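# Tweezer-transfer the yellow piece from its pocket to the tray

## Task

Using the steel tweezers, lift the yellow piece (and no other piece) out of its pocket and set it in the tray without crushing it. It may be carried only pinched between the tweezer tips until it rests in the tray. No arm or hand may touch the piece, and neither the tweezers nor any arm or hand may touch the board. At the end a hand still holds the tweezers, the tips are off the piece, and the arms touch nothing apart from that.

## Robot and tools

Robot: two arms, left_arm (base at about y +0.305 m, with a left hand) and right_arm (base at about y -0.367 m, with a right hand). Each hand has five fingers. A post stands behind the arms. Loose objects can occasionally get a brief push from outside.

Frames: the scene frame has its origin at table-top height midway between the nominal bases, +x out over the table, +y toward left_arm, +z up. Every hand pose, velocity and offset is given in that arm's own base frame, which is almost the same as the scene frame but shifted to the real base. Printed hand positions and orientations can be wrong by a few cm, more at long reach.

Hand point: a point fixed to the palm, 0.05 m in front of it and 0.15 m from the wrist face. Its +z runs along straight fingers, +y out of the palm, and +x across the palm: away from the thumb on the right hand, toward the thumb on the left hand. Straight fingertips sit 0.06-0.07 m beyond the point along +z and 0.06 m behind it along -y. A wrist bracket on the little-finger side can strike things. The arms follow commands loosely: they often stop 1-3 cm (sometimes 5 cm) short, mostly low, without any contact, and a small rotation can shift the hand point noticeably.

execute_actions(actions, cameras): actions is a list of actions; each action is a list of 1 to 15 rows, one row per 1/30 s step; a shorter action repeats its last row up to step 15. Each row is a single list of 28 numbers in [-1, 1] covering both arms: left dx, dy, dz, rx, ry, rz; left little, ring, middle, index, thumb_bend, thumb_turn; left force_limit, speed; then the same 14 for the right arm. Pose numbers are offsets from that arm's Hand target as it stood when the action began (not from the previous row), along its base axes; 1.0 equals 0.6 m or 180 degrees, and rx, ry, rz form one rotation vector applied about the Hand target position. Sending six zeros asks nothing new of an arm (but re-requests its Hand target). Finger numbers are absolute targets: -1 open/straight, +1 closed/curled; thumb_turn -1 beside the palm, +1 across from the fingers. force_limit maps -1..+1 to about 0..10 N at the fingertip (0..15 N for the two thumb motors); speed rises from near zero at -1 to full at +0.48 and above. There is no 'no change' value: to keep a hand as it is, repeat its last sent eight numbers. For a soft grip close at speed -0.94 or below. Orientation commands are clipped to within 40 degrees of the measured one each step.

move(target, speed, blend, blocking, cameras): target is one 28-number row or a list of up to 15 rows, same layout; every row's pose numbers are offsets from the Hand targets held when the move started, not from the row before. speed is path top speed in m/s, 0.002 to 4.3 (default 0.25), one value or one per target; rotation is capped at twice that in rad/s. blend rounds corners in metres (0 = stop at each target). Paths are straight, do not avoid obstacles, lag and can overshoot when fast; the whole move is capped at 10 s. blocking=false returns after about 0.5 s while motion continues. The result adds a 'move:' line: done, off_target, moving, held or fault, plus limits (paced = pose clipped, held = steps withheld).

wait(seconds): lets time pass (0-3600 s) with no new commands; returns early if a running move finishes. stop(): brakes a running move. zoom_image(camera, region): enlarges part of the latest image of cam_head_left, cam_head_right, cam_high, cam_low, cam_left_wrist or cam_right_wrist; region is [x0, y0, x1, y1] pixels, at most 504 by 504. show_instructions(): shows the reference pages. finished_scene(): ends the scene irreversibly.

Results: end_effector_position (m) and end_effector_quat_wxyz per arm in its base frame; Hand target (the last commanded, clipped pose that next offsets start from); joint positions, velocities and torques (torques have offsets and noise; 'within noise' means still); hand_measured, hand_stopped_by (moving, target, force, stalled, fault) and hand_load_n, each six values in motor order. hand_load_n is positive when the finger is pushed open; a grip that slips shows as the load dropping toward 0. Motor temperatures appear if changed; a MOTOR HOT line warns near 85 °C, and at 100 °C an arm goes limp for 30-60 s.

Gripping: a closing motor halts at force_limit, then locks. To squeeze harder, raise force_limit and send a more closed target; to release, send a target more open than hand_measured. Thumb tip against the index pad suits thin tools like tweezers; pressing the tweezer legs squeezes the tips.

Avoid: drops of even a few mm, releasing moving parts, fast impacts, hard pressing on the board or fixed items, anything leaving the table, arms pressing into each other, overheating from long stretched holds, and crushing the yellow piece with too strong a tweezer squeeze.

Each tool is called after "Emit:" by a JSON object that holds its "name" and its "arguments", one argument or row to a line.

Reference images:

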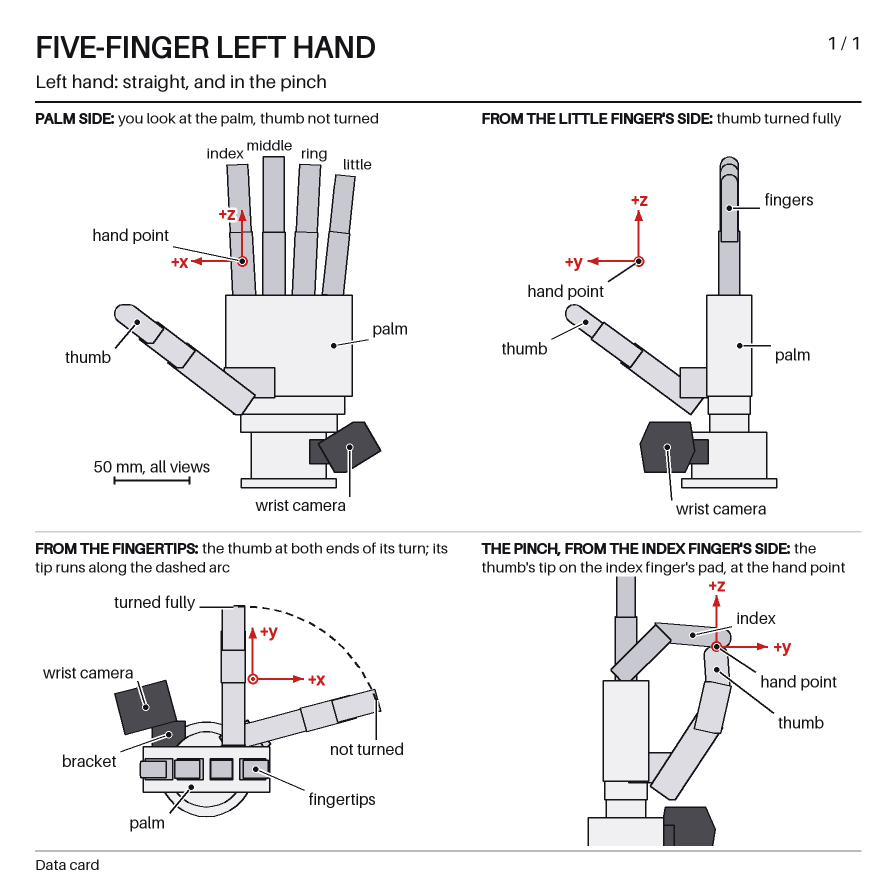

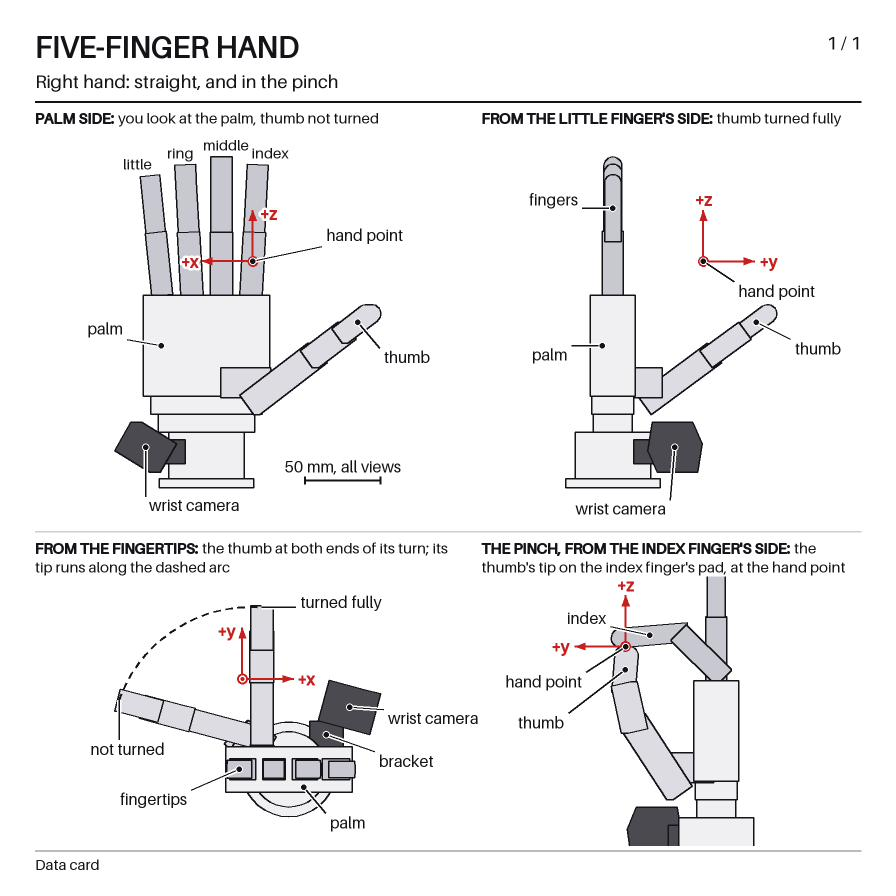

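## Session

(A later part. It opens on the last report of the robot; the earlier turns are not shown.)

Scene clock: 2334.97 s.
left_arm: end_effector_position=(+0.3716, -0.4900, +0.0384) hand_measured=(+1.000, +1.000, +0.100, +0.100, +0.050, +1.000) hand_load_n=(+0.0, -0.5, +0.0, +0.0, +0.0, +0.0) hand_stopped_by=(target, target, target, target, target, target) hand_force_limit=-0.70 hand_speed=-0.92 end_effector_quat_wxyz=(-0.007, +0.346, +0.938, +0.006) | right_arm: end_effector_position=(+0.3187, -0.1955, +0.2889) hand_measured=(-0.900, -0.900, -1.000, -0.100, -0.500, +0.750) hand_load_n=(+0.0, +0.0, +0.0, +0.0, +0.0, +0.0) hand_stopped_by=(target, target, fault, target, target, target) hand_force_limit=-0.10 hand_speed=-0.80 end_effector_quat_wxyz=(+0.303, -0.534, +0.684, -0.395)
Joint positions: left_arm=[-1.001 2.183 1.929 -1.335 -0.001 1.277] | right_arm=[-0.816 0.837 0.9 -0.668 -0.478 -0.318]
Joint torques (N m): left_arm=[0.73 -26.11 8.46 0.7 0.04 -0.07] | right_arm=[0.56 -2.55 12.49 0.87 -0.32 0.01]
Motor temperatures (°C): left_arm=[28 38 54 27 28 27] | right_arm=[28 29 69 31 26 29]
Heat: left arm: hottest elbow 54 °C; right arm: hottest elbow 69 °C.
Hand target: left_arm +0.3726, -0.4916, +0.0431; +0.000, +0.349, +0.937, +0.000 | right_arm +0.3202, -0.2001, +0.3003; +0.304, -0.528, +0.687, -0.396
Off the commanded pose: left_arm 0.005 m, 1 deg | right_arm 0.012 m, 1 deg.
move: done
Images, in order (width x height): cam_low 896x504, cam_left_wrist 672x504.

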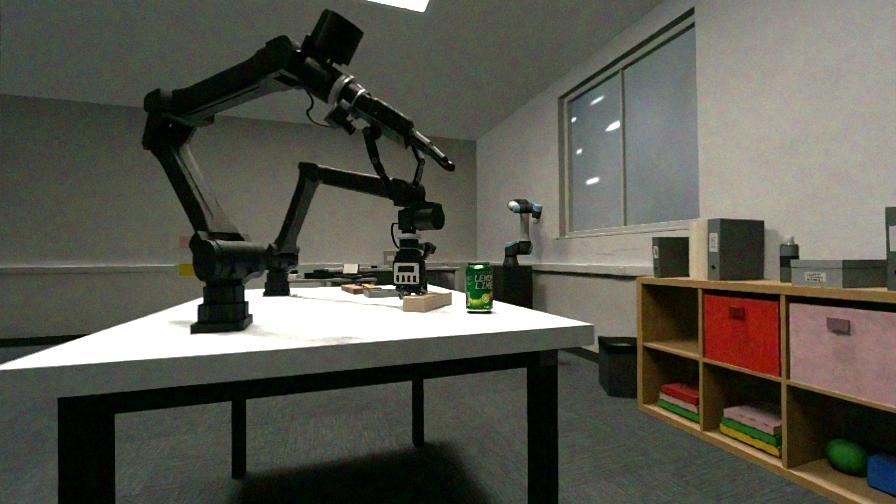

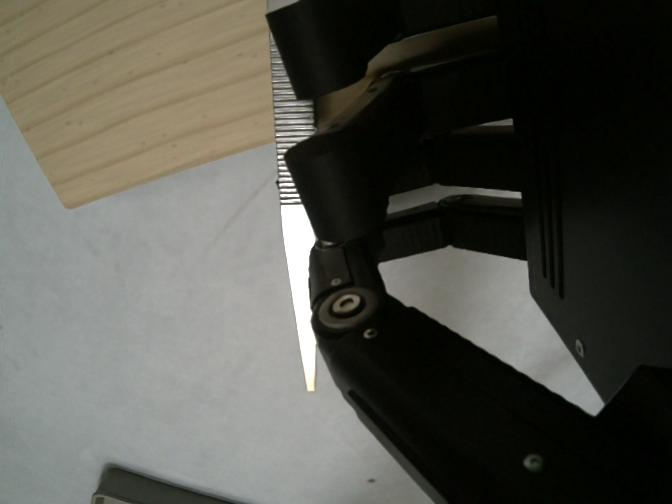

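Emit:
{"name": "move", "arguments": {
  "target": [0,0,0,0,0,0,1,1,-0.05,-0.05,0.05,0.1,-0.7,-0.7,0,0,0,0,0,0,-0.9,-0.9,-0.3,-0.1,-0.5,0.75,-0.1,-0.8],
  "cameras": ["cam_left_wrist"]
}}

Emit:
{"name": "zoom_image", "arguments": {
  "camera": "cam_left_wrist",
  "region": [220, 60, 460, 420]
}}

Scene clock: 2370.13 s.
left_arm: end_effector_position=(+0.3716, -0.4900, +0.0384) hand_measured=(+1.000, +1.000, -0.050, -0.050, +0.050, +0.100) hand_load_n=(+0.0, +0.0, +0.0, +0.0, +0.0, +0.0) hand_stopped_by=(target, target, target, target, target, target) hand_force_limit=-0.70 hand_speed=-0.70 end_effector_quat_wxyz=(-0.007, +0.346, +0.938, +0.006) | right_arm: end_effector_position=(+0.3187, -0.1955, +0.2889) hand_measured=(-0.900, -0.900, -1.000, -0.100, -0.500, +0.750) hand_load_n=(+0.0, +0.0, +0.0, +0.0, +0.0, +0.0) hand_stopped_by=(target, target, fault, target, target, target) hand_force_limit=-0.10 hand_speed=-0.80 end_effector_quat_wxyz=(+0.303, -0.534, +0.684, -0.395)
Joint positions: left_arm=[-1.001 2.183 1.929 -1.335 -0.001 1.277] | right_arm=[-0.816 0.837 0.9 -0.668 -0.478 -0.318]
Joint torques (N m): left_arm=[1.14 -26.11 8.44 0.51 0.02 -0.06] | right_arm=[0.5 -2.61 12.49 0.87 -0.32 0.01]
Motor temperatures (°C): left_arm=[28 38 47 27 28 27] | right_arm=[28 29 69 31 26 29]
Heat: left arm: hottest elbow 47 °C; right arm: hottest elbow 69 °C.
Hand target: left_arm +0.3726, -0.4916, +0.0431; +0.000, +0.349, +0.937, +0.000 | right_arm +0.3202, -0.2001, +0.3003; +0.304, -0.528, +0.687, -0.396
Off the commanded pose: left_arm 0.005 m, 1 deg | right_arm 0.012 m, 1 deg.
move: done

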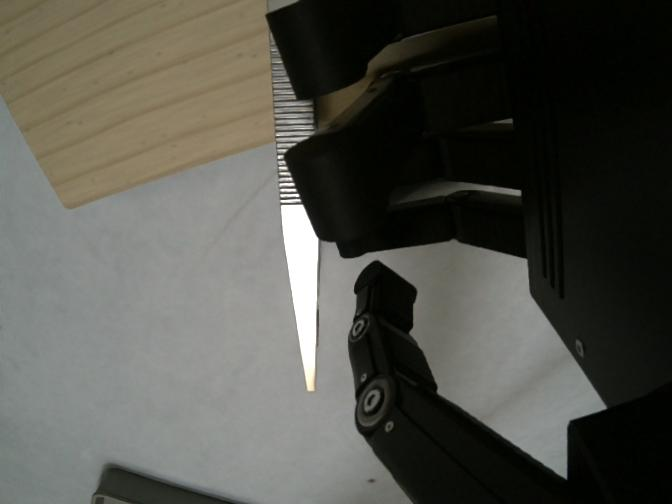

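Scaled by 1.400 from the camera's image (finer frame: 960x720).

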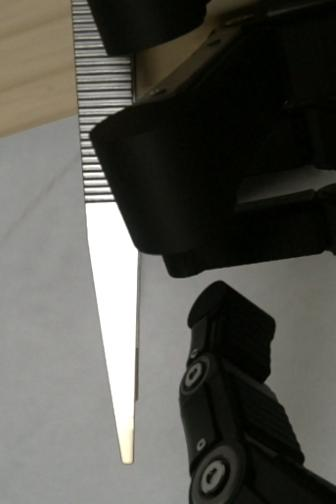

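Emit:
{"name": "move", "arguments": {
  "target": [
    [0,0,0,0,0,0,1,1,-0.05,-0.05,-0.8,0.1,-0.7,-0.3,0,0,0,0,0,0,-0.9,-0.9,-0.3,-0.1,-0.5,0.75,-0.1,-0.8],
    [0,0,0,0,0,0,1,1,-0.05,-0.05,-0.8,1,-0.7,-0.3,0,0,0,0,0,0,-0.9,-0.9,-0.3,-0.1,-0.5,0.75,-0.1,-0.8]
  ],
  "cameras": ["cam_left_wrist"]
}}

Scene clock: 2388.50 s.
left_arm: end_effector_position=(+0.3716, -0.4900, +0.0384) hand_measured=(+1.000, +1.000, -0.050, -0.050, -0.800, +1.000) hand_load_n=(+0.0, +0.0, +0.0, +0.0, +0.0, +0.0) hand_stopped_by=(target, target, target, target, target, target) hand_force_limit=-0.70 hand_speed=-0.30 end_effector_quat_wxyz=(-0.007, +0.346, +0.938, +0.006) | right_arm: end_effector_position=(+0.3187, -0.1955, +0.2889) hand_measured=(-0.900, -0.900, -1.000, -0.100, -0.500, +0.750) hand_load_n=(+0.0, +0.0, +0.0, +0.0, +0.0, +0.0) hand_stopped_by=(target, target, fault, target, target, target) hand_force_limit=-0.10 hand_speed=-0.80 end_effector_quat_wxyz=(+0.303, -0.534, +0.684, -0.395)
Joint positions: left_arm=[-1.001 2.183 1.929 -1.335 -0.001 1.277] | right_arm=[-0.816 0.837 0.9 -0.668 -0.478 -0.318]
Joint torques (N m): left_arm=[0.67 -26.52 8.44 0.57 0.04 -0.07] | right_arm=[0.5 -2.67 12.49 0.87 -0.32 0.01]
Motor temperatures (°C): left_arm=[28 37 46 27 28 27] | right_arm=[28 29 69 31 26 29]
Heat: left arm: hottest elbow 46 °C; right arm: hottest elbow 69 °C.
Hand target: left_arm +0.3726, -0.4916, +0.0431; +0.000, +0.349, +0.937, +0.000 | right_arm +0.3202, -0.2001, +0.3003; +0.304, -0.528, +0.687, -0.396
Off the commanded pose: left_arm 0.005 m, 1 deg | right_arm 0.012 m, 1 deg.
move: done

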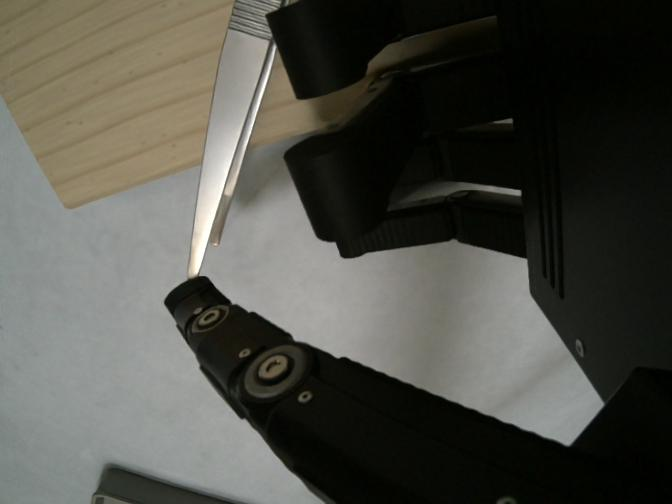

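Emit:
{"name": "execute_actions", "arguments": {
  "actions": [],
  "cameras": ["cam_left_wrist","cam_low","cam_high","cam_head_right"]
}}

Emit:
{"name": "zoom_image", "arguments": {
  "camera": "cam_low",
  "region": [385, 260, 465, 320]
}}

Emit:
{"name": "zoom_image", "arguments": {
  "camera": "cam_left_wrist",
  "region": [150, 0, 400, 350]
}}

Emit:
{"name": "zoom_image", "arguments": {
  "camera": "cam_head_right",
  "region": [480, 200, 570, 275]
}}

Scene clock: 2399.07 s.
left_arm: end_effector_position=(+0.3716, -0.4900, +0.0384) hand_measured=(+1.000, +1.000, -0.050, -0.050, -0.800, +1.000) hand_load_n=(+0.0, +0.0, +0.0, +0.0, +0.0, +0.0) hand_stopped_by=(target, target, target, target, target, target) hand_force_limit=-0.70 hand_speed=-0.30 end_effector_quat_wxyz=(-0.007, +0.346, +0.938, +0.006) | right_arm: end_effector_position=(+0.3187, -0.1955, +0.2889) hand_measured=(-0.900, -0.900, -1.000, -0.100, -0.500, +0.750) hand_load_n=(+0.0, +0.0, +0.0, +0.0, +0.0, +0.0) hand_stopped_by=(target, target, fault, target, target, target) hand_force_limit=-0.10 hand_speed=-0.80 end_effector_quat_wxyz=(+0.303, -0.534, +0.684, -0.395)
Joint positions: left_arm=[-1.001 2.183 1.929 -1.335 -0.001 1.277] | right_arm=[-0.816 0.837 0.9 -0.668 -0.478 -0.318]
Joint velocities: within noise
Joint torques (N m): left_arm=[0.91 -26.05 8.47 0.64 0.03 -0.09] | right_arm=[0.5 -2.67 12.49 0.88 -0.32 0.01]
Motor temperatures (°C): left_arm=[28 37 45 27 28 27] | right_arm=[28 29 69 31 26 29]
Heat: left arm: hottest elbow 45 °C; right arm: hottest elbow 69 °C.
Hand target: left_arm +0.3726, -0.4916, +0.0431; +0.000, +0.349, +0.937, +0.000 | right_arm +0.3202, -0.2001, +0.3003; +0.304, -0.528, +0.687, -0.396
Off the commanded pose: left_arm 0.005 m, 1 deg | right_arm 0.012 m, 1 deg.
Images, in order (width x height): cam_head_right 896x504, cam_high 896x504, cam_low 896x504, cam_left_wrist 672x504.

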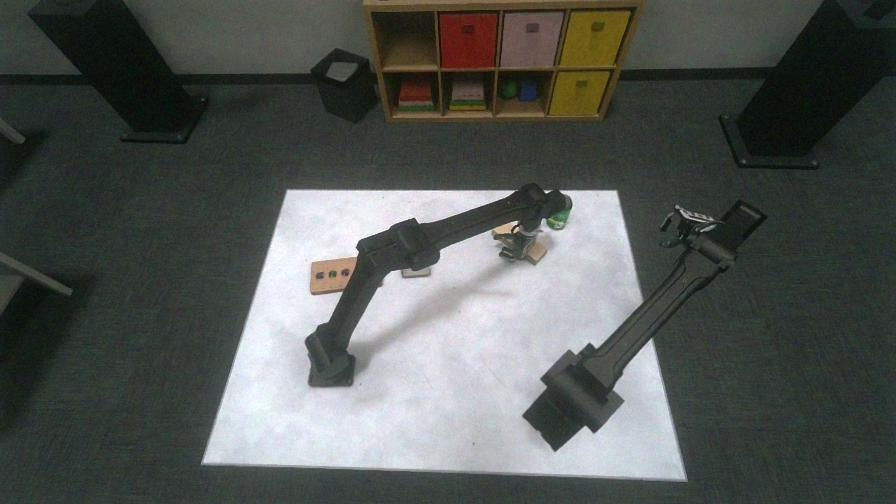

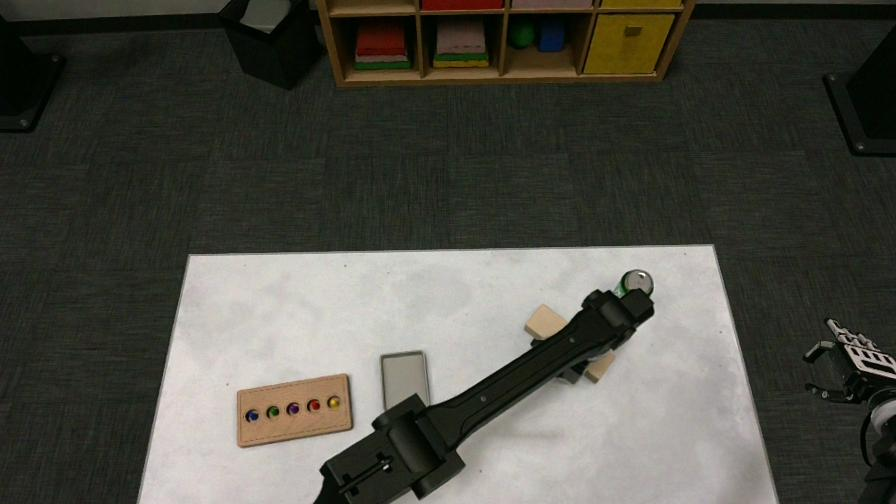

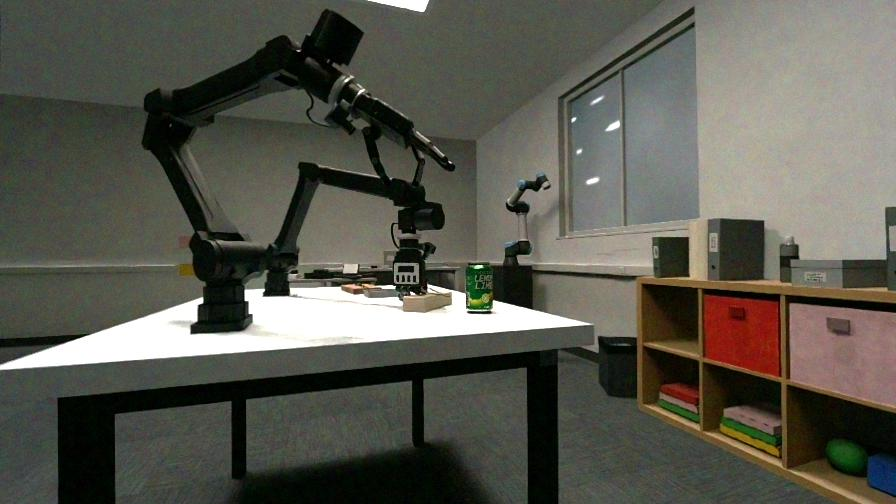

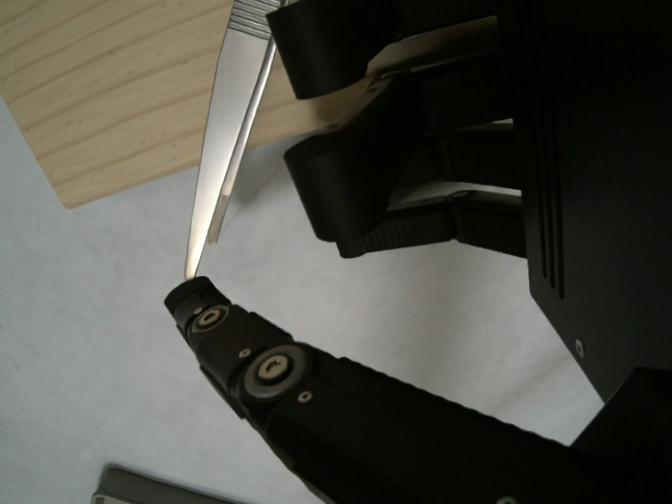

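Scaled by 6.300 from the camera's image (finer frame: 1280x720).

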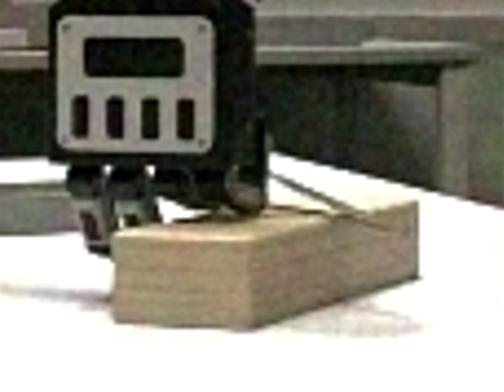

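Scaled by 1.440 from the camera's image (finer frame: 960x720).

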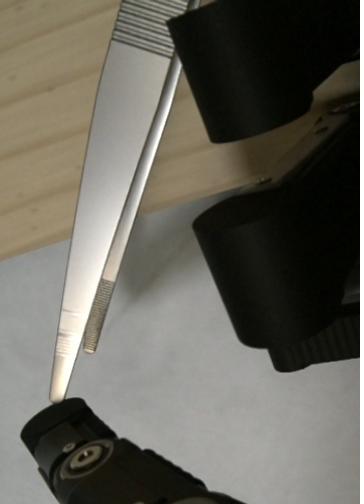

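Scaled by 5.600 from the camera's image (finer frame: 1280x720).

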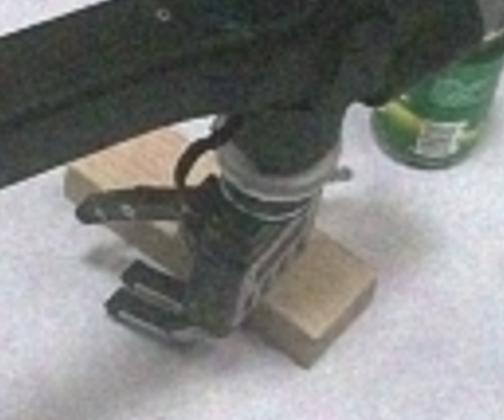

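Emit:
{"name": "zoom_image", "arguments": {
  "camera": "cam_left_wrist",
  "region": [150, 220, 260, 340]
}}

Emit:
{"name": "zoom_image", "arguments": {
  "camera": "cam_high",
  "region": [515, 300, 625, 400]
}}

Scaled by 4.200 from the camera's image (finer frame: 960x720).

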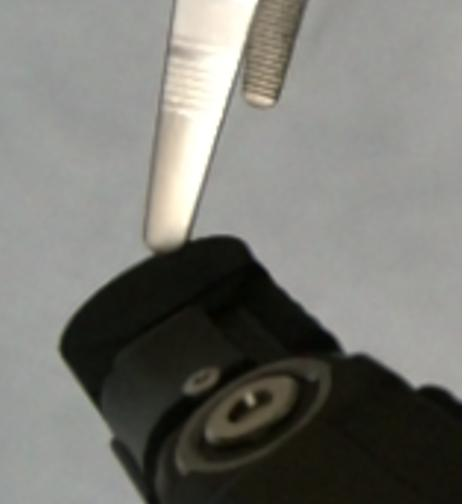

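Scaled by 4.582 from the camera's image (finer frame: 1280x720).

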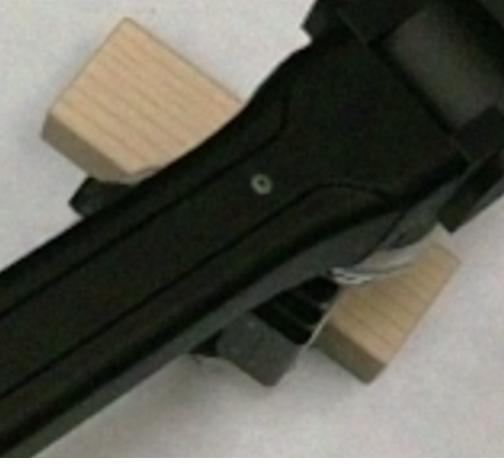

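Emit:
{"name": "move", "arguments": {
  "target": [0,0,0,0,0,0,1,1,-0.05,-0.05,-0.8,0.1,-0.7,-0.6,0,0,0,0,0,0,-0.9,-0.9,-0.3,-0.1,-0.5,0.75,-0.1,-0.8],
  "cameras": ["cam_left_wrist"]
}}

Scene clock: 2523.63 s.
left_arm: end_effector_position=(+0.3716, -0.4900, +0.0384) hand_measured=(+1.000, +1.000, -0.050, -0.050, -0.800, +0.100) hand_load_n=(+0.0, +0.0, +0.0, +0.0, +0.0, +0.0) hand_stopped_by=(target, target, target, target, target, target) hand_force_limit=-0.70 hand_speed=-0.60 end_effector_quat_wxyz=(-0.007, +0.346, +0.938, +0.006) | right_arm: end_effector_position=(+0.3187, -0.1955, +0.2889) hand_measured=(-0.900, -0.900, -1.000, -0.100, -0.500, +0.750) hand_load_n=(+0.0, +0.0, +0.0, +0.0, +0.0, +0.0) hand_stopped_by=(target, target, fault, target, target, target) hand_force_limit=-0.10 hand_speed=-0.80 end_effector_quat_wxyz=(+0.303, -0.534, +0.684, -0.395)
Joint positions: left_arm=[-1.001 2.183 1.929 -1.335 -0.001 1.277] | right_arm=[-0.816 0.837 0.9 -0.668 -0.478 -0.318]
Joint torques (N m): left_arm=[0.97 -26.52 8.44 0.57 0.05 -0.06] | right_arm=[0.56 -2.55 12.48 0.88 -0.32 0.01]
Motor temperatures (°C): left_arm=[28 38 43 27 28 27] | right_arm=[28 28 70 30 26 29]
Heat: left arm: hottest elbow 43 °C; right arm: hottest elbow 70 °C.
Hand target: left_arm +0.3726, -0.4916, +0.0431; +0.000, +0.349, +0.937, +0.000 | right_arm +0.3202, -0.2001, +0.3003; +0.304, -0.528, +0.687, -0.396
Off the commanded pose: left_arm 0.005 m, 1 deg | right_arm 0.012 m, 1 deg.
move: done

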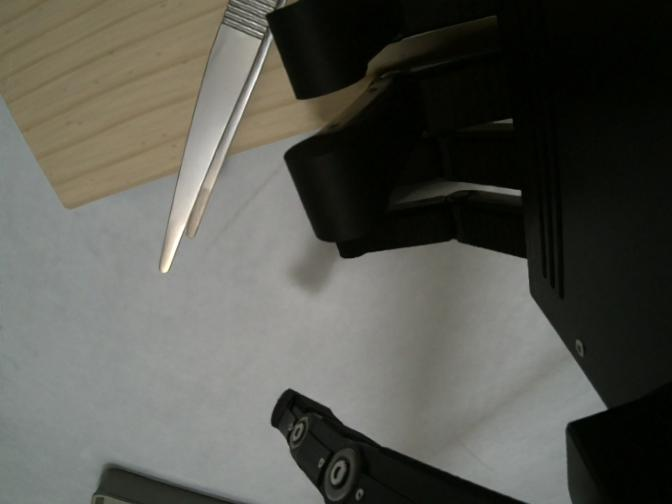

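Emit:
{"name": "move", "arguments": {
  "target": [
    [0,0,0,0,0,0,1,1,1,-0.05,-0.8,0.1,-0.7,-0.3,0,0,0,0,0,0,-0.9,-0.9,-0.3,-0.1,-0.5,0.75,-0.1,-0.8],
    [0.0048,-0.0707,0.0117,0,0,0,1,1,1,-0.05,-0.8,0.1,-0.7,-0.3,0,0,0,0,0,0,-0.9,-0.9,-0.3,-0.1,-0.5,0.75,-0.1,-0.8]
  ],
  "speed": 0.04,
  "cameras": ["cam_left_wrist"]
}}

Scene clock: 2552.77 s.
left_arm: end_effector_position=(+0.3764, -0.5173, +0.0408) hand_measured=(+1.000, +1.000, +1.000, -0.050, -0.800, +0.100) hand_load_n=(+0.0, +0.0, +0.5, +0.0, +0.0, +0.0) hand_stopped_by=(target, target, target, target, target, target) hand_force_limit=-0.70 hand_speed=-0.30 end_effector_quat_wxyz=(-0.011, +0.350, +0.937, +0.009) | right_arm: end_effector_position=(+0.3187, -0.1955, +0.2889) hand_measured=(-0.900, -0.900, -1.000, -0.100, -0.500, +0.750) hand_load_n=(+0.0, +0.0, +0.0, +0.0, +0.0, +0.0) hand_stopped_by=(target, target, fault, target, target, target) hand_force_limit=-0.10 hand_speed=-0.80 end_effector_quat_wxyz=(+0.303, -0.534, +0.684, -0.395)
Joint positions: left_arm=[-1.017 2.269 2.086 -1.416 -0.001 1.269] | right_arm=[-0.816 0.837 0.9 -0.668 -0.478 -0.318]
Joint torques (N m): left_arm=[0.26 -25.35 13.74 -0.32 0.04 -0.28] | right_arm=[0.5 -2.55 12.51 0.87 -0.32 0.01]
Motor temperatures (°C): left_arm=[28 38 43 27 28 27] | right_arm=[28 28 70 30 26 29]
Heat: left arm: hottest elbow 43 °C; right arm: hottest elbow 70 °C.
Hand target: left_arm +0.3756, -0.5340, +0.0501; +0.000, +0.349, +0.937, +0.000 | right_arm +0.3202, -0.2001, +0.3003; +0.304, -0.528, +0.687, -0.396
Off the commanded pose: left_arm 0.019 m, 2 deg | right_arm 0.012 m, 1 deg.
move: off_target (left_arm)

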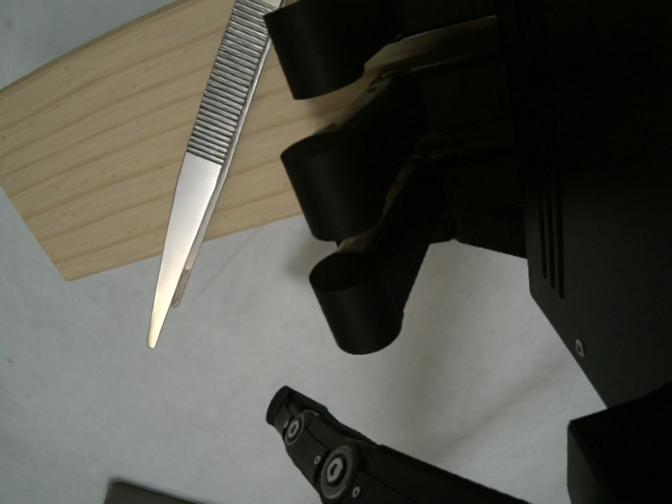

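Emit:
{"name": "move", "arguments": {
  "target": [-0.0163,0.067,-0.0052,0,0,-0.2,1,1,1,-0.05,-0.8,0.1,-0.7,-0.3,0,0,0,0,0,0,-0.9,-0.9,-0.3,-0.1,-0.5,0.75,-0.1,-0.8],
  "speed": 0.04,
  "cameras": ["cam_left_wrist"]
}}

Scene clock: 2618.37 s.
left_arm: end_effector_position=(+0.3694, -0.4831, +0.0334) hand_measured=(+1.000, +1.000, +1.000, -0.050, -0.800, +0.100) hand_load_n=(+0.0, +0.0, +0.0, +0.0, +0.0, +0.0) hand_stopped_by=(target, target, target, target, target, target) hand_force_limit=-0.70 hand_speed=-0.30 end_effector_quat_wxyz=(-0.016, +0.609, +0.793, +0.007) | right_arm: end_effector_position=(+0.3187, -0.1955, +0.2889) hand_measured=(-0.900, -0.900, -1.000, -0.100, -0.500, +0.750) hand_load_n=(+0.0, +0.0, +0.0, +0.0, +0.0, +0.0) hand_stopped_by=(target, target, fault, target, target, target) hand_force_limit=-0.10 hand_speed=-0.80 end_effector_quat_wxyz=(+0.303, -0.534, +0.684, -0.395)
Joint positions: left_arm=[-1.027 2.082 1.744 -1.267 -0.001 1.855] | right_arm=[-0.816 0.837 0.9 -0.668 -0.478 -0.318]
Joint torques (N m): left_arm=[0.09 -25.93 8.9 0.57 0.04 0.06] | right_arm=[0.5 -2.61 12.48 0.88 -0.32 0.01]
Motor temperatures (°C): left_arm=[28 42 47 27 28 27] | right_arm=[28 28 70 30 26 29]
Heat: left arm: hottest elbow 47 °C; right arm: hottest elbow 70 °C.
Hand target: left_arm +0.3657, -0.4939, +0.0470; +0.000, +0.621, +0.783, +0.000 | right_arm +0.3202, -0.2001, +0.3003; +0.304, -0.528, +0.687, -0.396
Off the commanded pose: left_arm 0.018 m, 3 deg | right_arm 0.012 m, 1 deg.
move: off_target (left_arm)

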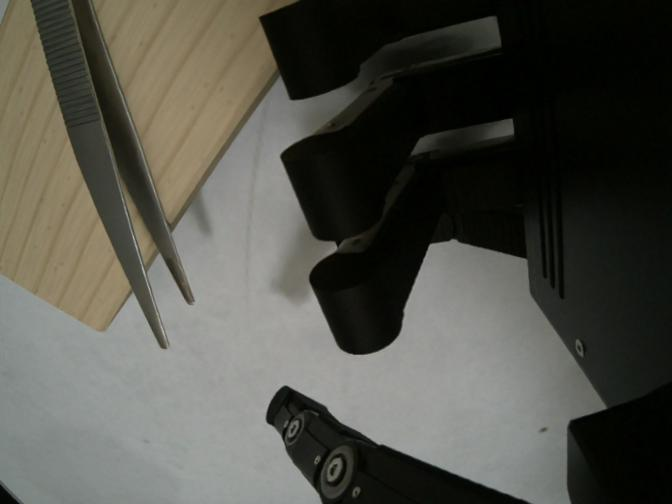

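Emit:
{"name": "move", "arguments": {
  "target": [-0.0095,-0.0035,0.0217,0,0,0,1,1,1,-0.05,-0.8,0.1,-0.7,-0.3,0,0,0,0,0,0,-0.9,-0.9,-0.3,-0.1,-0.5,0.75,-0.1,-0.8],
  "speed": 0.04,
  "cameras": ["cam_left_wrist"]
}}

Scene clock: 2661.17 s.
left_arm: end_effector_position=(+0.3640, -0.4866, +0.0409) hand_measured=(+1.000, +1.000, +1.000, -0.050, -0.800, +0.100) hand_load_n=(+0.0, +0.0, +0.0, +0.0, +0.0, +0.0) hand_stopped_by=(target, target, target, target, target, target) hand_force_limit=-0.70 hand_speed=-0.30 end_effector_quat_wxyz=(-0.013, +0.614, +0.789, +0.006) | right_arm: end_effector_position=(+0.3187, -0.1955, +0.2889) hand_measured=(-0.900, -0.900, -1.000, -0.100, -0.500, +0.750) hand_load_n=(+0.0, +0.0, +0.0, +0.0, +0.0, +0.0) hand_stopped_by=(target, target, fault, target, target, target) hand_force_limit=-0.10 hand_speed=-0.80 end_effector_quat_wxyz=(+0.303, -0.534, +0.684, -0.395)
Joint positions: left_arm=[-1.038 2.069 1.744 -1.274 -0.001 1.855] | right_arm=[-0.816 0.837 0.9 -0.668 -0.478 -0.318]
Joint torques (N m): left_arm=[-0.32 -25.7 10.18 -0.03 0.03 -0.07] | right_arm=[0.5 -2.55 12.49 0.87 -0.32 0.01]
Motor temperatures (°C): left_arm=[28 42 46 27 28 27] | right_arm=[28 28 70 30 26 29]
Heat: left arm: hottest elbow 46 °C; right arm: hottest elbow 70 °C.
Hand target: left_arm +0.3599, -0.4961, +0.0600; +0.000, +0.621, +0.784, +0.000 | right_arm +0.3202, -0.2001, +0.3003; +0.304, -0.528, +0.687, -0.396
Off the commanded pose: left_arm 0.022 m, 2 deg | right_arm 0.012 m, 1 deg.
move: off_target (left_arm)

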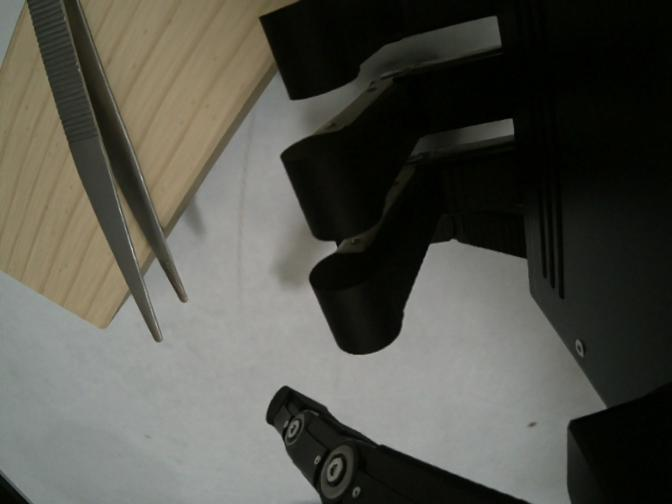

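Emit:
{"name": "move", "arguments": {
  "target": [0,0,0,0,0,0,1,1,1,-0.05,-0.8,1,-0.7,-0.4,0,0,0,0,0,0,-0.9,-0.9,-0.3,-0.1,-0.5,0.75,-0.1,-0.8],
  "cameras": ["cam_left_wrist"]
}}

Scene clock: 2669.53 s.
left_arm: end_effector_position=(+0.3640, -0.4866, +0.0409) hand_measured=(+1.000, +1.000, +1.000, -0.050, -0.800, +1.000) hand_load_n=(+0.0, +0.0, +0.0, +0.0, +0.0, +0.0) hand_stopped_by=(target, target, target, target, target, target) hand_force_limit=-0.70 hand_speed=-0.40 end_effector_quat_wxyz=(-0.013, +0.614, +0.789, +0.006) | right_arm: end_effector_position=(+0.3187, -0.1955, +0.2889) hand_measured=(-0.900, -0.900, -1.000, -0.100, -0.500, +0.750) hand_load_n=(+0.0, +0.0, +0.0, +0.0, +0.0, +0.0) hand_stopped_by=(target, target, fault, target, target, target) hand_force_limit=-0.10 hand_speed=-0.80 end_effector_quat_wxyz=(+0.303, -0.534, +0.684, -0.395)
Joint positions: left_arm=[-1.038 2.069 1.744 -1.274 -0.001 1.855] | right_arm=[-0.816 0.837 0.9 -0.668 -0.478 -0.318]
Joint torques (N m): left_arm=[0.03 -25.52 10.07 -0.18 0.06 -0.06] | right_arm=[0.5 -2.55 12.49 0.87 -0.32 0.01]
Motor temperatures (°C): left_arm=[28 43 46 27 28 27] | right_arm=[28 28 70 30 26 29]
Heat: left arm: hottest elbow 46 °C; right arm: hottest elbow 70 °C.
Hand target: left_arm +0.3599, -0.4961, +0.0600; +0.000, +0.621, +0.784, +0.000 | right_arm +0.3202, -0.2001, +0.3003; +0.304, -0.528, +0.687, -0.396
Off the commanded pose: left_arm 0.022 m, 2 deg | right_arm 0.012 m, 1 deg.
move: done

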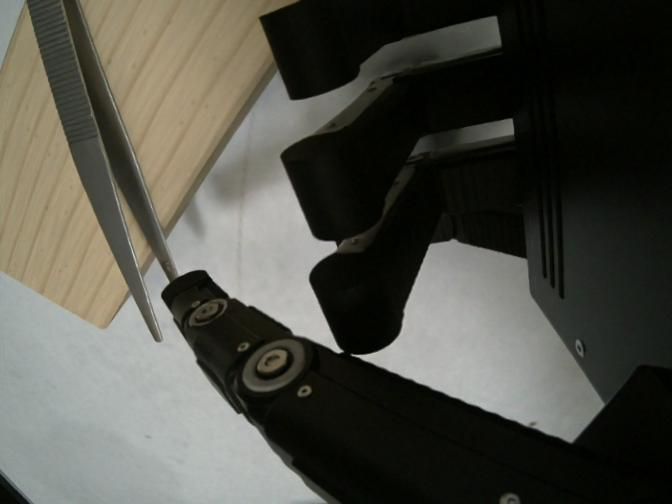

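Emit:
{"name": "move", "arguments": {
  "target": [0,0,0.0167,0,0,0,1,1,1,-0.1,-0.8,1,-0.7,-0.4,0,0,0,0,0,0,-0.9,-0.9,-0.3,-0.1,-0.5,0.75,-0.1,-0.8],
  "speed": 0.04,
  "cameras": ["cam_left_wrist"]
}}

Scene clock: 2696.07 s.
left_arm: end_effector_position=(+0.3613, -0.4821, +0.0458) hand_measured=(+1.000, +1.000, +1.000, -0.100, -0.800, +1.000) hand_load_n=(+0.0, +0.0, +0.0, +0.0, +0.0, +0.0) hand_stopped_by=(target, target, target, target, target, target) hand_force_limit=-0.70 hand_speed=-0.40 end_effector_quat_wxyz=(-0.020, +0.614, +0.789, +0.008) | right_arm: end_effector_position=(+0.3187, -0.1955, +0.2889) hand_measured=(-0.900, -0.900, -1.000, -0.100, -0.500, +0.750) hand_load_n=(+0.0, +0.0, +0.0, +0.0, +0.0, +0.0) hand_stopped_by=(target, target, fault, target, target, target) hand_force_limit=-0.10 hand_speed=-0.80 end_effector_quat_wxyz=(+0.303, -0.534, +0.684, -0.395)
Joint positions: left_arm=[-1.038 2.061 1.744 -1.296 -0.001 1.855] | right_arm=[-0.816 0.837 0.9 -0.668 -0.478 -0.318]
Joint torques (N m): left_arm=[-0.09 -25.23 11.29 -0.13 0.04 -0.05] | right_arm=[0.56 -2.55 12.51 0.88 -0.32 0.01]
Motor temperatures (°C): left_arm=[28 43 46 27 28 27] | right_arm=[28 28 70 30 26 29]
Heat: left arm: hottest elbow 46 °C; right arm: hottest elbow 70 °C.
Hand target: left_arm +0.3599, -0.4960, +0.0700; +0.000, +0.621, +0.784, +0.000 | right_arm +0.3202, -0.2001, +0.3003; +0.304, -0.528, +0.687, -0.396
Off the commanded pose: left_arm 0.028 m, 3 deg | right_arm 0.012 m, 1 deg.
move: off_target (left_arm)

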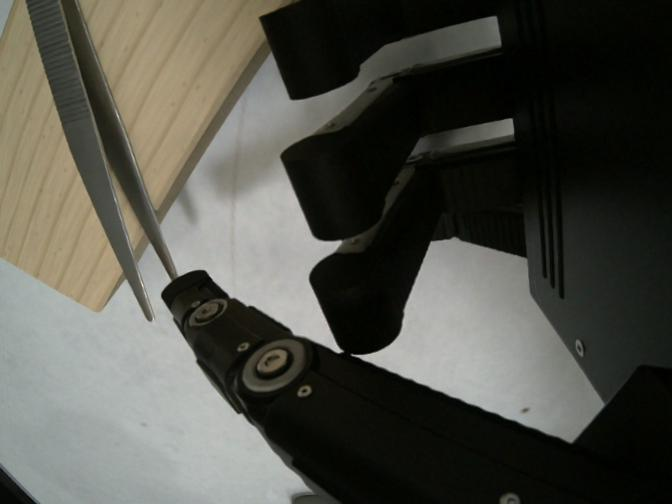

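Emit:
{"name": "move", "arguments": {
  "target": [0.044,0.0232,-0.03,0,0,0,1,1,1,-0.1,-0.8,1,-0.7,-0.4,0,0,0,0,0,0,-0.9,-0.9,-0.3,-0.1,-0.5,0.75,-0.1,-0.8],
  "speed": 0.03,
  "cameras": ["cam_left_wrist"]
}}

Scene clock: 2710.43 s.
left_arm: end_effector_position=(+0.3759, -0.4796, +0.0454) hand_measured=(+1.000, +1.000, +1.000, -0.100, -0.800, +1.000) hand_load_n=(+0.0, +0.0, +0.0, +0.0, +0.0, +0.0) hand_stopped_by=(target, target, target, target, target, target) hand_force_limit=-0.70 hand_speed=-0.40 end_effector_quat_wxyz=(-0.012, +0.620, +0.785, +0.005) | right_arm: end_effector_position=(+0.3187, -0.1955, +0.2889) hand_measured=(-0.900, -0.900, -1.000, -0.100, -0.500, +0.750) hand_load_n=(+0.0, +0.0, +0.0, +0.0, +0.0, +0.0) hand_stopped_by=(target, target, fault, target, target, target) hand_force_limit=-0.10 hand_speed=-0.80 end_effector_quat_wxyz=(+0.303, -0.534, +0.684, -0.395)
Joint positions: left_arm=[-1.016 2.061 1.744 -1.279 -0.001 1.893] | right_arm=[-0.816 0.837 0.9 -0.668 -0.478 -0.318]
Joint torques (N m): left_arm=[1.9 -23.77 9.81 0.55 0.02 0.1] | right_arm=[0.56 -2.61 12.49 0.88 -0.32 0.01]
Motor temperatures (°C): left_arm=[28 41 46 27 28 27] | right_arm=[28 28 71 30 26 29]
Heat: left arm: hottest elbow 46 °C; right arm: hottest elbow 71 °C.
Hand target: left_arm +0.3864, -0.4821, +0.0520; +0.000, +0.621, +0.784, +0.000 | right_arm +0.3202, -0.2001, +0.3003; +0.304, -0.528, +0.687, -0.396
Off the commanded pose: left_arm 0.013 m, 2 deg | right_arm 0.012 m, 1 deg.
move: off_target (left_arm)

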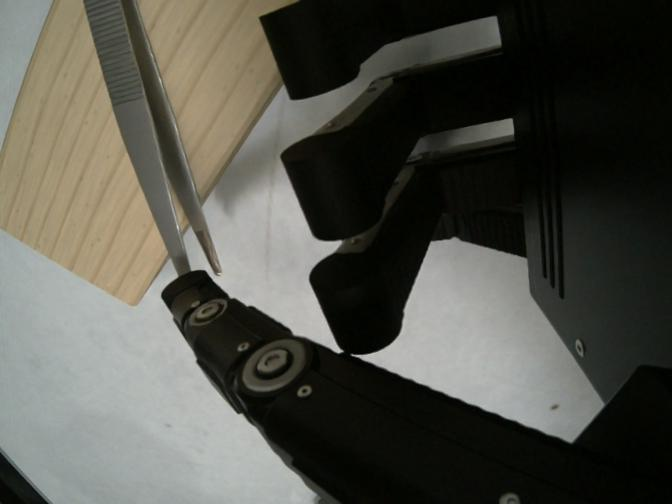

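Emit:
{"name": "move", "arguments": {
  "target": [0.031,0,0,0,0,0,1,1,1,-0.1,-0.8,1,-0.7,-0.4,0,0,0,0,0,0,-0.9,-0.9,-0.3,-0.1,-0.5,0.75,-0.1,-0.8],
  "speed": 0.03,
  "cameras": ["cam_left_wrist"]
}}

Scene clock: 2721.97 s.
left_arm: end_effector_position=(+0.3881, -0.4708, +0.0393) hand_measured=(+1.000, +1.000, +1.000, -0.100, -0.800, +1.000) hand_load_n=(+0.0, +0.0, +0.0, +0.0, +0.0, +0.0) hand_stopped_by=(target, target, target, target, target, target) hand_force_limit=-0.70 hand_speed=-0.40 end_effector_quat_wxyz=(-0.017, +0.620, +0.784, +0.006) | right_arm: end_effector_position=(+0.3187, -0.1955, +0.2889) hand_measured=(-0.900, -0.900, -1.000, -0.100, -0.500, +0.750) hand_load_n=(+0.0, +0.0, +0.0, +0.0, +0.0, +0.0) hand_stopped_by=(target, target, fault, target, target, target) hand_force_limit=-0.10 hand_speed=-0.80 end_effector_quat_wxyz=(+0.303, -0.534, +0.684, -0.395)
Joint positions: left_arm=[-0.991 2.072 1.744 -1.279 -0.001 1.918] | right_arm=[-0.816 0.837 0.9 -0.668 -0.478 -0.318]
Joint torques (N m): left_arm=[2.02 -22.59 13.49 -0.05 0 0.06] | right_arm=[0.5 -2.49 12.49 0.87 -0.32 0]
Motor temperatures (°C): left_arm=[28 40 46 27 28 27] | right_arm=[28 28 71 30 26 29]
Heat: left arm: hottest elbow 46 °C; right arm: hottest elbow 71 °C.
Hand target: left_arm +0.4050, -0.4821, +0.0519; +0.000, +0.621, +0.783, +0.000 | right_arm +0.3202, -0.2001, +0.3003; +0.304, -0.528, +0.687, -0.396
Off the commanded pose: left_arm 0.024 m, 2 deg | right_arm 0.012 m, 1 deg.
move: off_target (left_arm)

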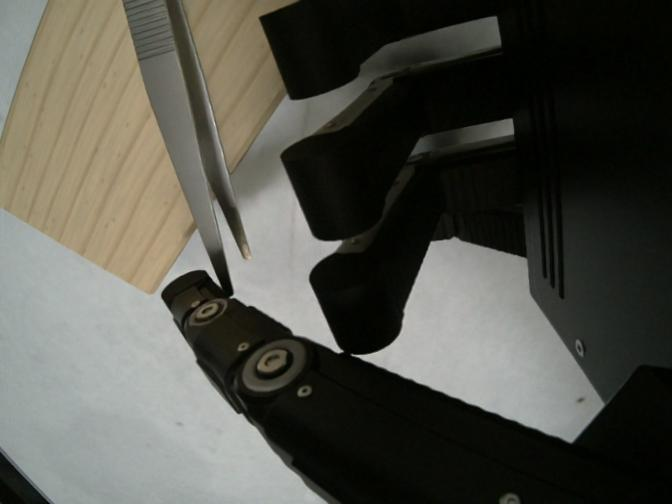

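Emit:
{"name": "move", "arguments": {
  "target": [0.03,-0.013,0,0,0,0,1,1,1,-0.1,-0.8,1,-0.7,-0.4,0,0,0,0,0,0,-0.9,-0.9,-0.3,-0.1,-0.5,0.75,-0.1,-0.8],
  "speed": 0.03,
  "cameras": ["cam_left_wrist"]
}}

Scene clock: 2733.47 s.
left_arm: end_effector_position=(+0.4068, -0.4812, +0.0406) hand_measured=(+1.000, +1.000, +1.000, -0.100, -0.800, +1.000) hand_load_n=(+0.0, +0.0, +0.0, +0.0, +0.0, +0.0) hand_stopped_by=(target, target, target, target, target, target) hand_force_limit=-0.70 hand_speed=-0.40 end_effector_quat_wxyz=(-0.014, +0.621, +0.784, +0.005) | right_arm: end_effector_position=(+0.3187, -0.1955, +0.2889) hand_measured=(-0.900, -0.900, -1.000, -0.100, -0.500, +0.750) hand_load_n=(+0.0, +0.0, +0.0, +0.0, +0.0, +0.0) hand_stopped_by=(target, target, fault, target, target, target) hand_force_limit=-0.10 hand_speed=-0.80 end_effector_quat_wxyz=(+0.303, -0.534, +0.684, -0.395)
Joint positions: left_arm=[-0.975 2.116 1.823 -1.307 -0.001 1.934] | right_arm=[-0.816 0.837 0.9 -0.668 -0.478 -0.318]
Joint torques (N m): left_arm=[1.73 -22.95 13.42 -0.21 -0.01 0.06] | right_arm=[0.5 -2.55 12.49 0.88 -0.32 0.01]
Motor temperatures (°C): left_arm=[28 40 47 27 28 27] | right_arm=[28 28 71 30 26 29]
Heat: left arm: hottest elbow 47 °C; right arm: hottest elbow 71 °C.
Hand target: left_arm +0.4229, -0.4899, +0.0521; +0.000, +0.621, +0.783, +0.000 | right_arm +0.3202, -0.2001, +0.3003; +0.304, -0.528, +0.687, -0.396
Off the commanded pose: left_arm 0.022 m, 2 deg | right_arm 0.012 m, 1 deg.
move: off_target (left_arm)

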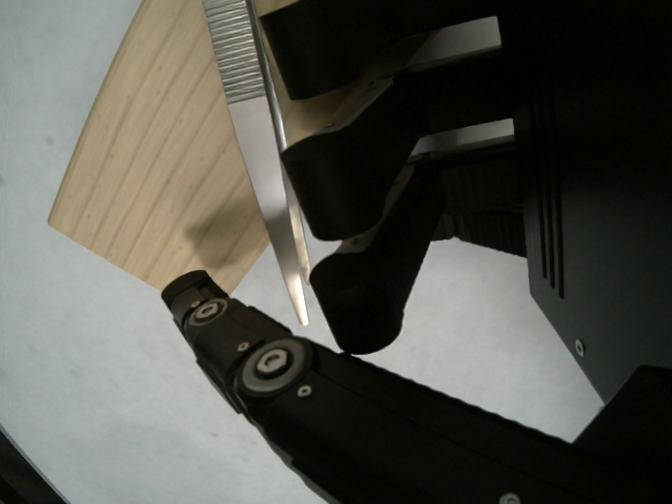

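Emit:
{"name": "move", "arguments": {
  "target": [0.0177,-0.0027,0.005,0,0,0,1,1,1,-0.1,-0.8,1,-0.7,-0.4,0,0,0,0,0,0,-0.9,-0.9,-0.3,-0.1,-0.5,0.75,-0.1,-0.8],
  "speed": 0.02,
  "cameras": ["cam_left_wrist"]
}}

Scene clock: 2754.20 s.
left_arm: end_effector_position=(+0.4175, -0.4835, +0.0441) hand_measured=(+1.000, +1.000, +1.000, -0.100, -0.800, +1.000) hand_load_n=(+0.0, +0.5, +0.0, +0.0, +0.0, -0.5) hand_stopped_by=(target, target, target, target, target, target) hand_force_limit=-0.70 hand_speed=-0.40 end_effector_quat_wxyz=(-0.014, +0.621, +0.784, +0.005) | right_arm: end_effector_position=(+0.3187, -0.1955, +0.2889) hand_measured=(-0.900, -0.900, -1.000, -0.100, -0.500, +0.750) hand_load_n=(+0.0, +0.0, +0.0, +0.0, +0.0, +0.0) hand_stopped_by=(target, target, fault, target, target, target) hand_force_limit=-0.10 hand_speed=-0.80 end_effector_quat_wxyz=(+0.303, -0.534, +0.684, -0.395)
Joint positions: left_arm=[-0.964 2.135 1.863 -1.328 -0.001 1.946] | right_arm=[-0.816 0.837 0.9 -0.668 -0.478 -0.318]
Joint torques (N m): left_arm=[2.26 -23.24 13.63 -0.16 0.01 0.06] | right_arm=[0.5 -2.55 12.51 0.87 -0.32 0.01]
Motor temperatures (°C): left_arm=[28 40 47 27 28 27] | right_arm=[28 28 71 30 26 29]
Heat: left arm: hottest elbow 47 °C; right arm: hottest elbow 71 °C.
Hand target: left_arm +0.4336, -0.4916, +0.0550; +0.000, +0.621, +0.783, +0.000 | right_arm +0.3202, -0.2001, +0.3003; +0.304, -0.528, +0.687, -0.396
Off the commanded pose: left_arm 0.021 m, 2 deg | right_arm 0.012 m, 1 deg.
move: off_target (left_arm)

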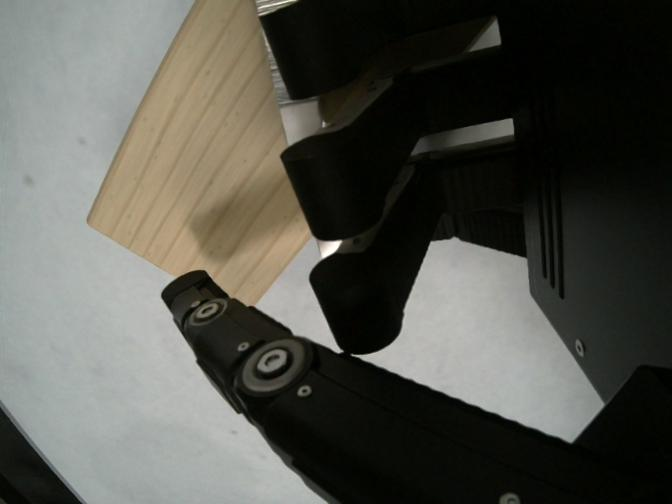

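Emit:
{"name": "zoom_image", "arguments": {
  "camera": "cam_left_wrist",
  "region": [240, 0, 440, 380]
}}

Emit:
{"name": "execute_actions", "arguments": {
  "actions": [],
  "cameras": ["cam_low", "cam_right_wrist"]
}}

Emit:
{"name": "zoom_image", "arguments": {
  "camera": "cam_low",
  "region": [385, 260, 465, 320]
}}

Scaled by 1.326 from the camera's image (finer frame: 960x720).

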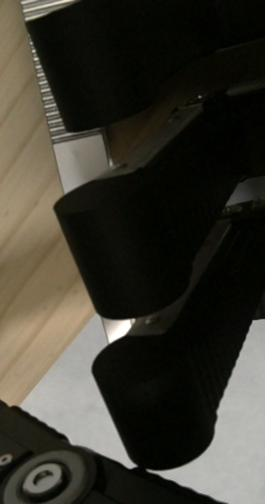

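Scene clock: 2766.07 s.
left_arm: end_effector_position=(+0.4175, -0.4835, +0.0441) hand_measured=(+1.000, +1.000, +1.000, -0.100, -0.800, +1.000) hand_load_n=(+0.0, +0.0, +0.0, +0.0, +0.0, -0.5) hand_stopped_by=(target, target, target, target, target, target) hand_force_limit=-0.70 hand_speed=-0.40 end_effector_quat_wxyz=(-0.014, +0.621, +0.784, +0.005) | right_arm: end_effector_position=(+0.3187, -0.1955, +0.2889) hand_measured=(-0.900, -0.900, -1.000, -0.100, -0.500, +0.750) hand_load_n=(+0.0, +0.0, +0.0, +0.0, +0.0, +0.0) hand_stopped_by=(target, target, fault, target, target, target) hand_force_limit=-0.10 hand_speed=-0.80 end_effector_quat_wxyz=(+0.303, -0.534, +0.684, -0.395)
Joint positions: left_arm=[-0.964 2.135 1.863 -1.328 -0.001 1.947] | right_arm=[-0.816 0.837 0.9 -0.668 -0.478 -0.318]
Joint velocities: within noise
Joint torques (N m): left_arm=[2.02 -23.53 13.6 -0.24 0.01 0.05] | right_arm=[0.5 -2.61 12.48 0.87 -0.32 0.01]
Motor temperatures (°C): left_arm=[28 41 47 27 28 27] | right_arm=[28 28 71 30 26 29]
Heat: left arm: hottest elbow 47 °C; right arm: hottest elbow 71 °C.
Hand target: left_arm +0.4336, -0.4916, +0.0550; +0.000, +0.621, +0.783, +0.000 | right_arm +0.3202, -0.2001, +0.3003; +0.304, -0.528, +0.687, -0.396
Off the commanded pose: left_arm 0.021 m, 2 deg | right_arm 0.012 m, 1 deg.
Images, in order (width x height): cam_low 896x504, cam_right_wrist 672x504.

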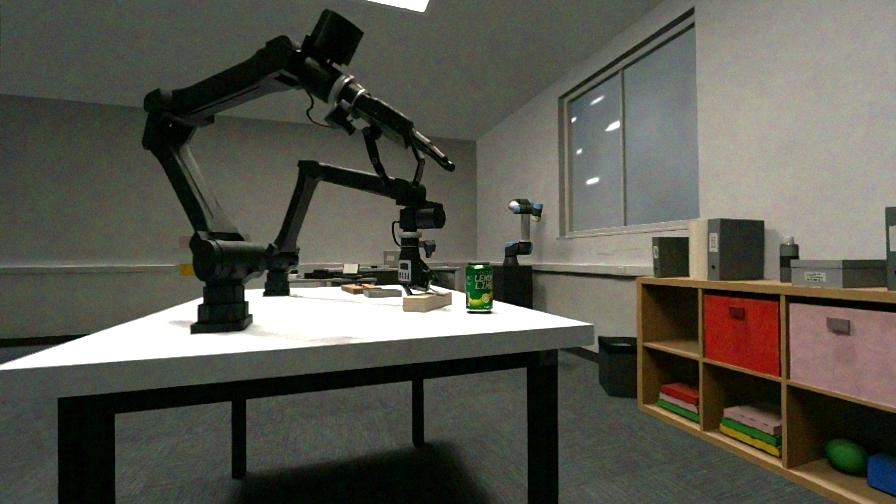

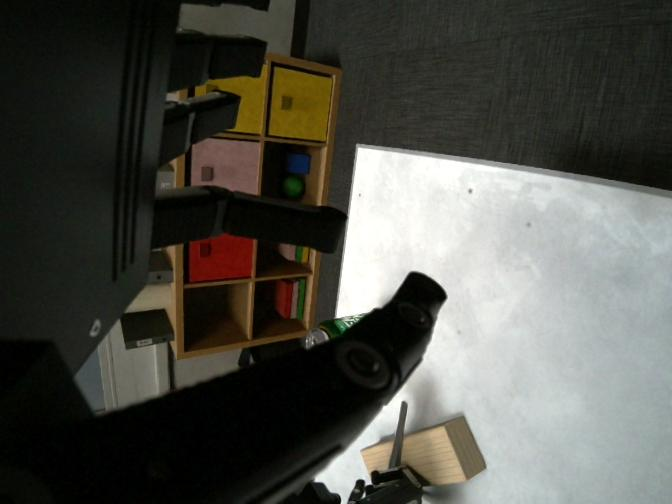

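Scaled by 6.300 from the camera's image (finer frame: 1280x720).

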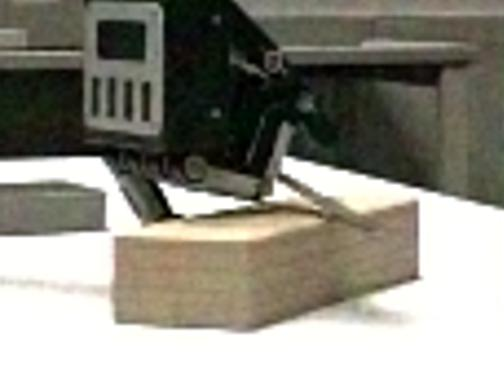

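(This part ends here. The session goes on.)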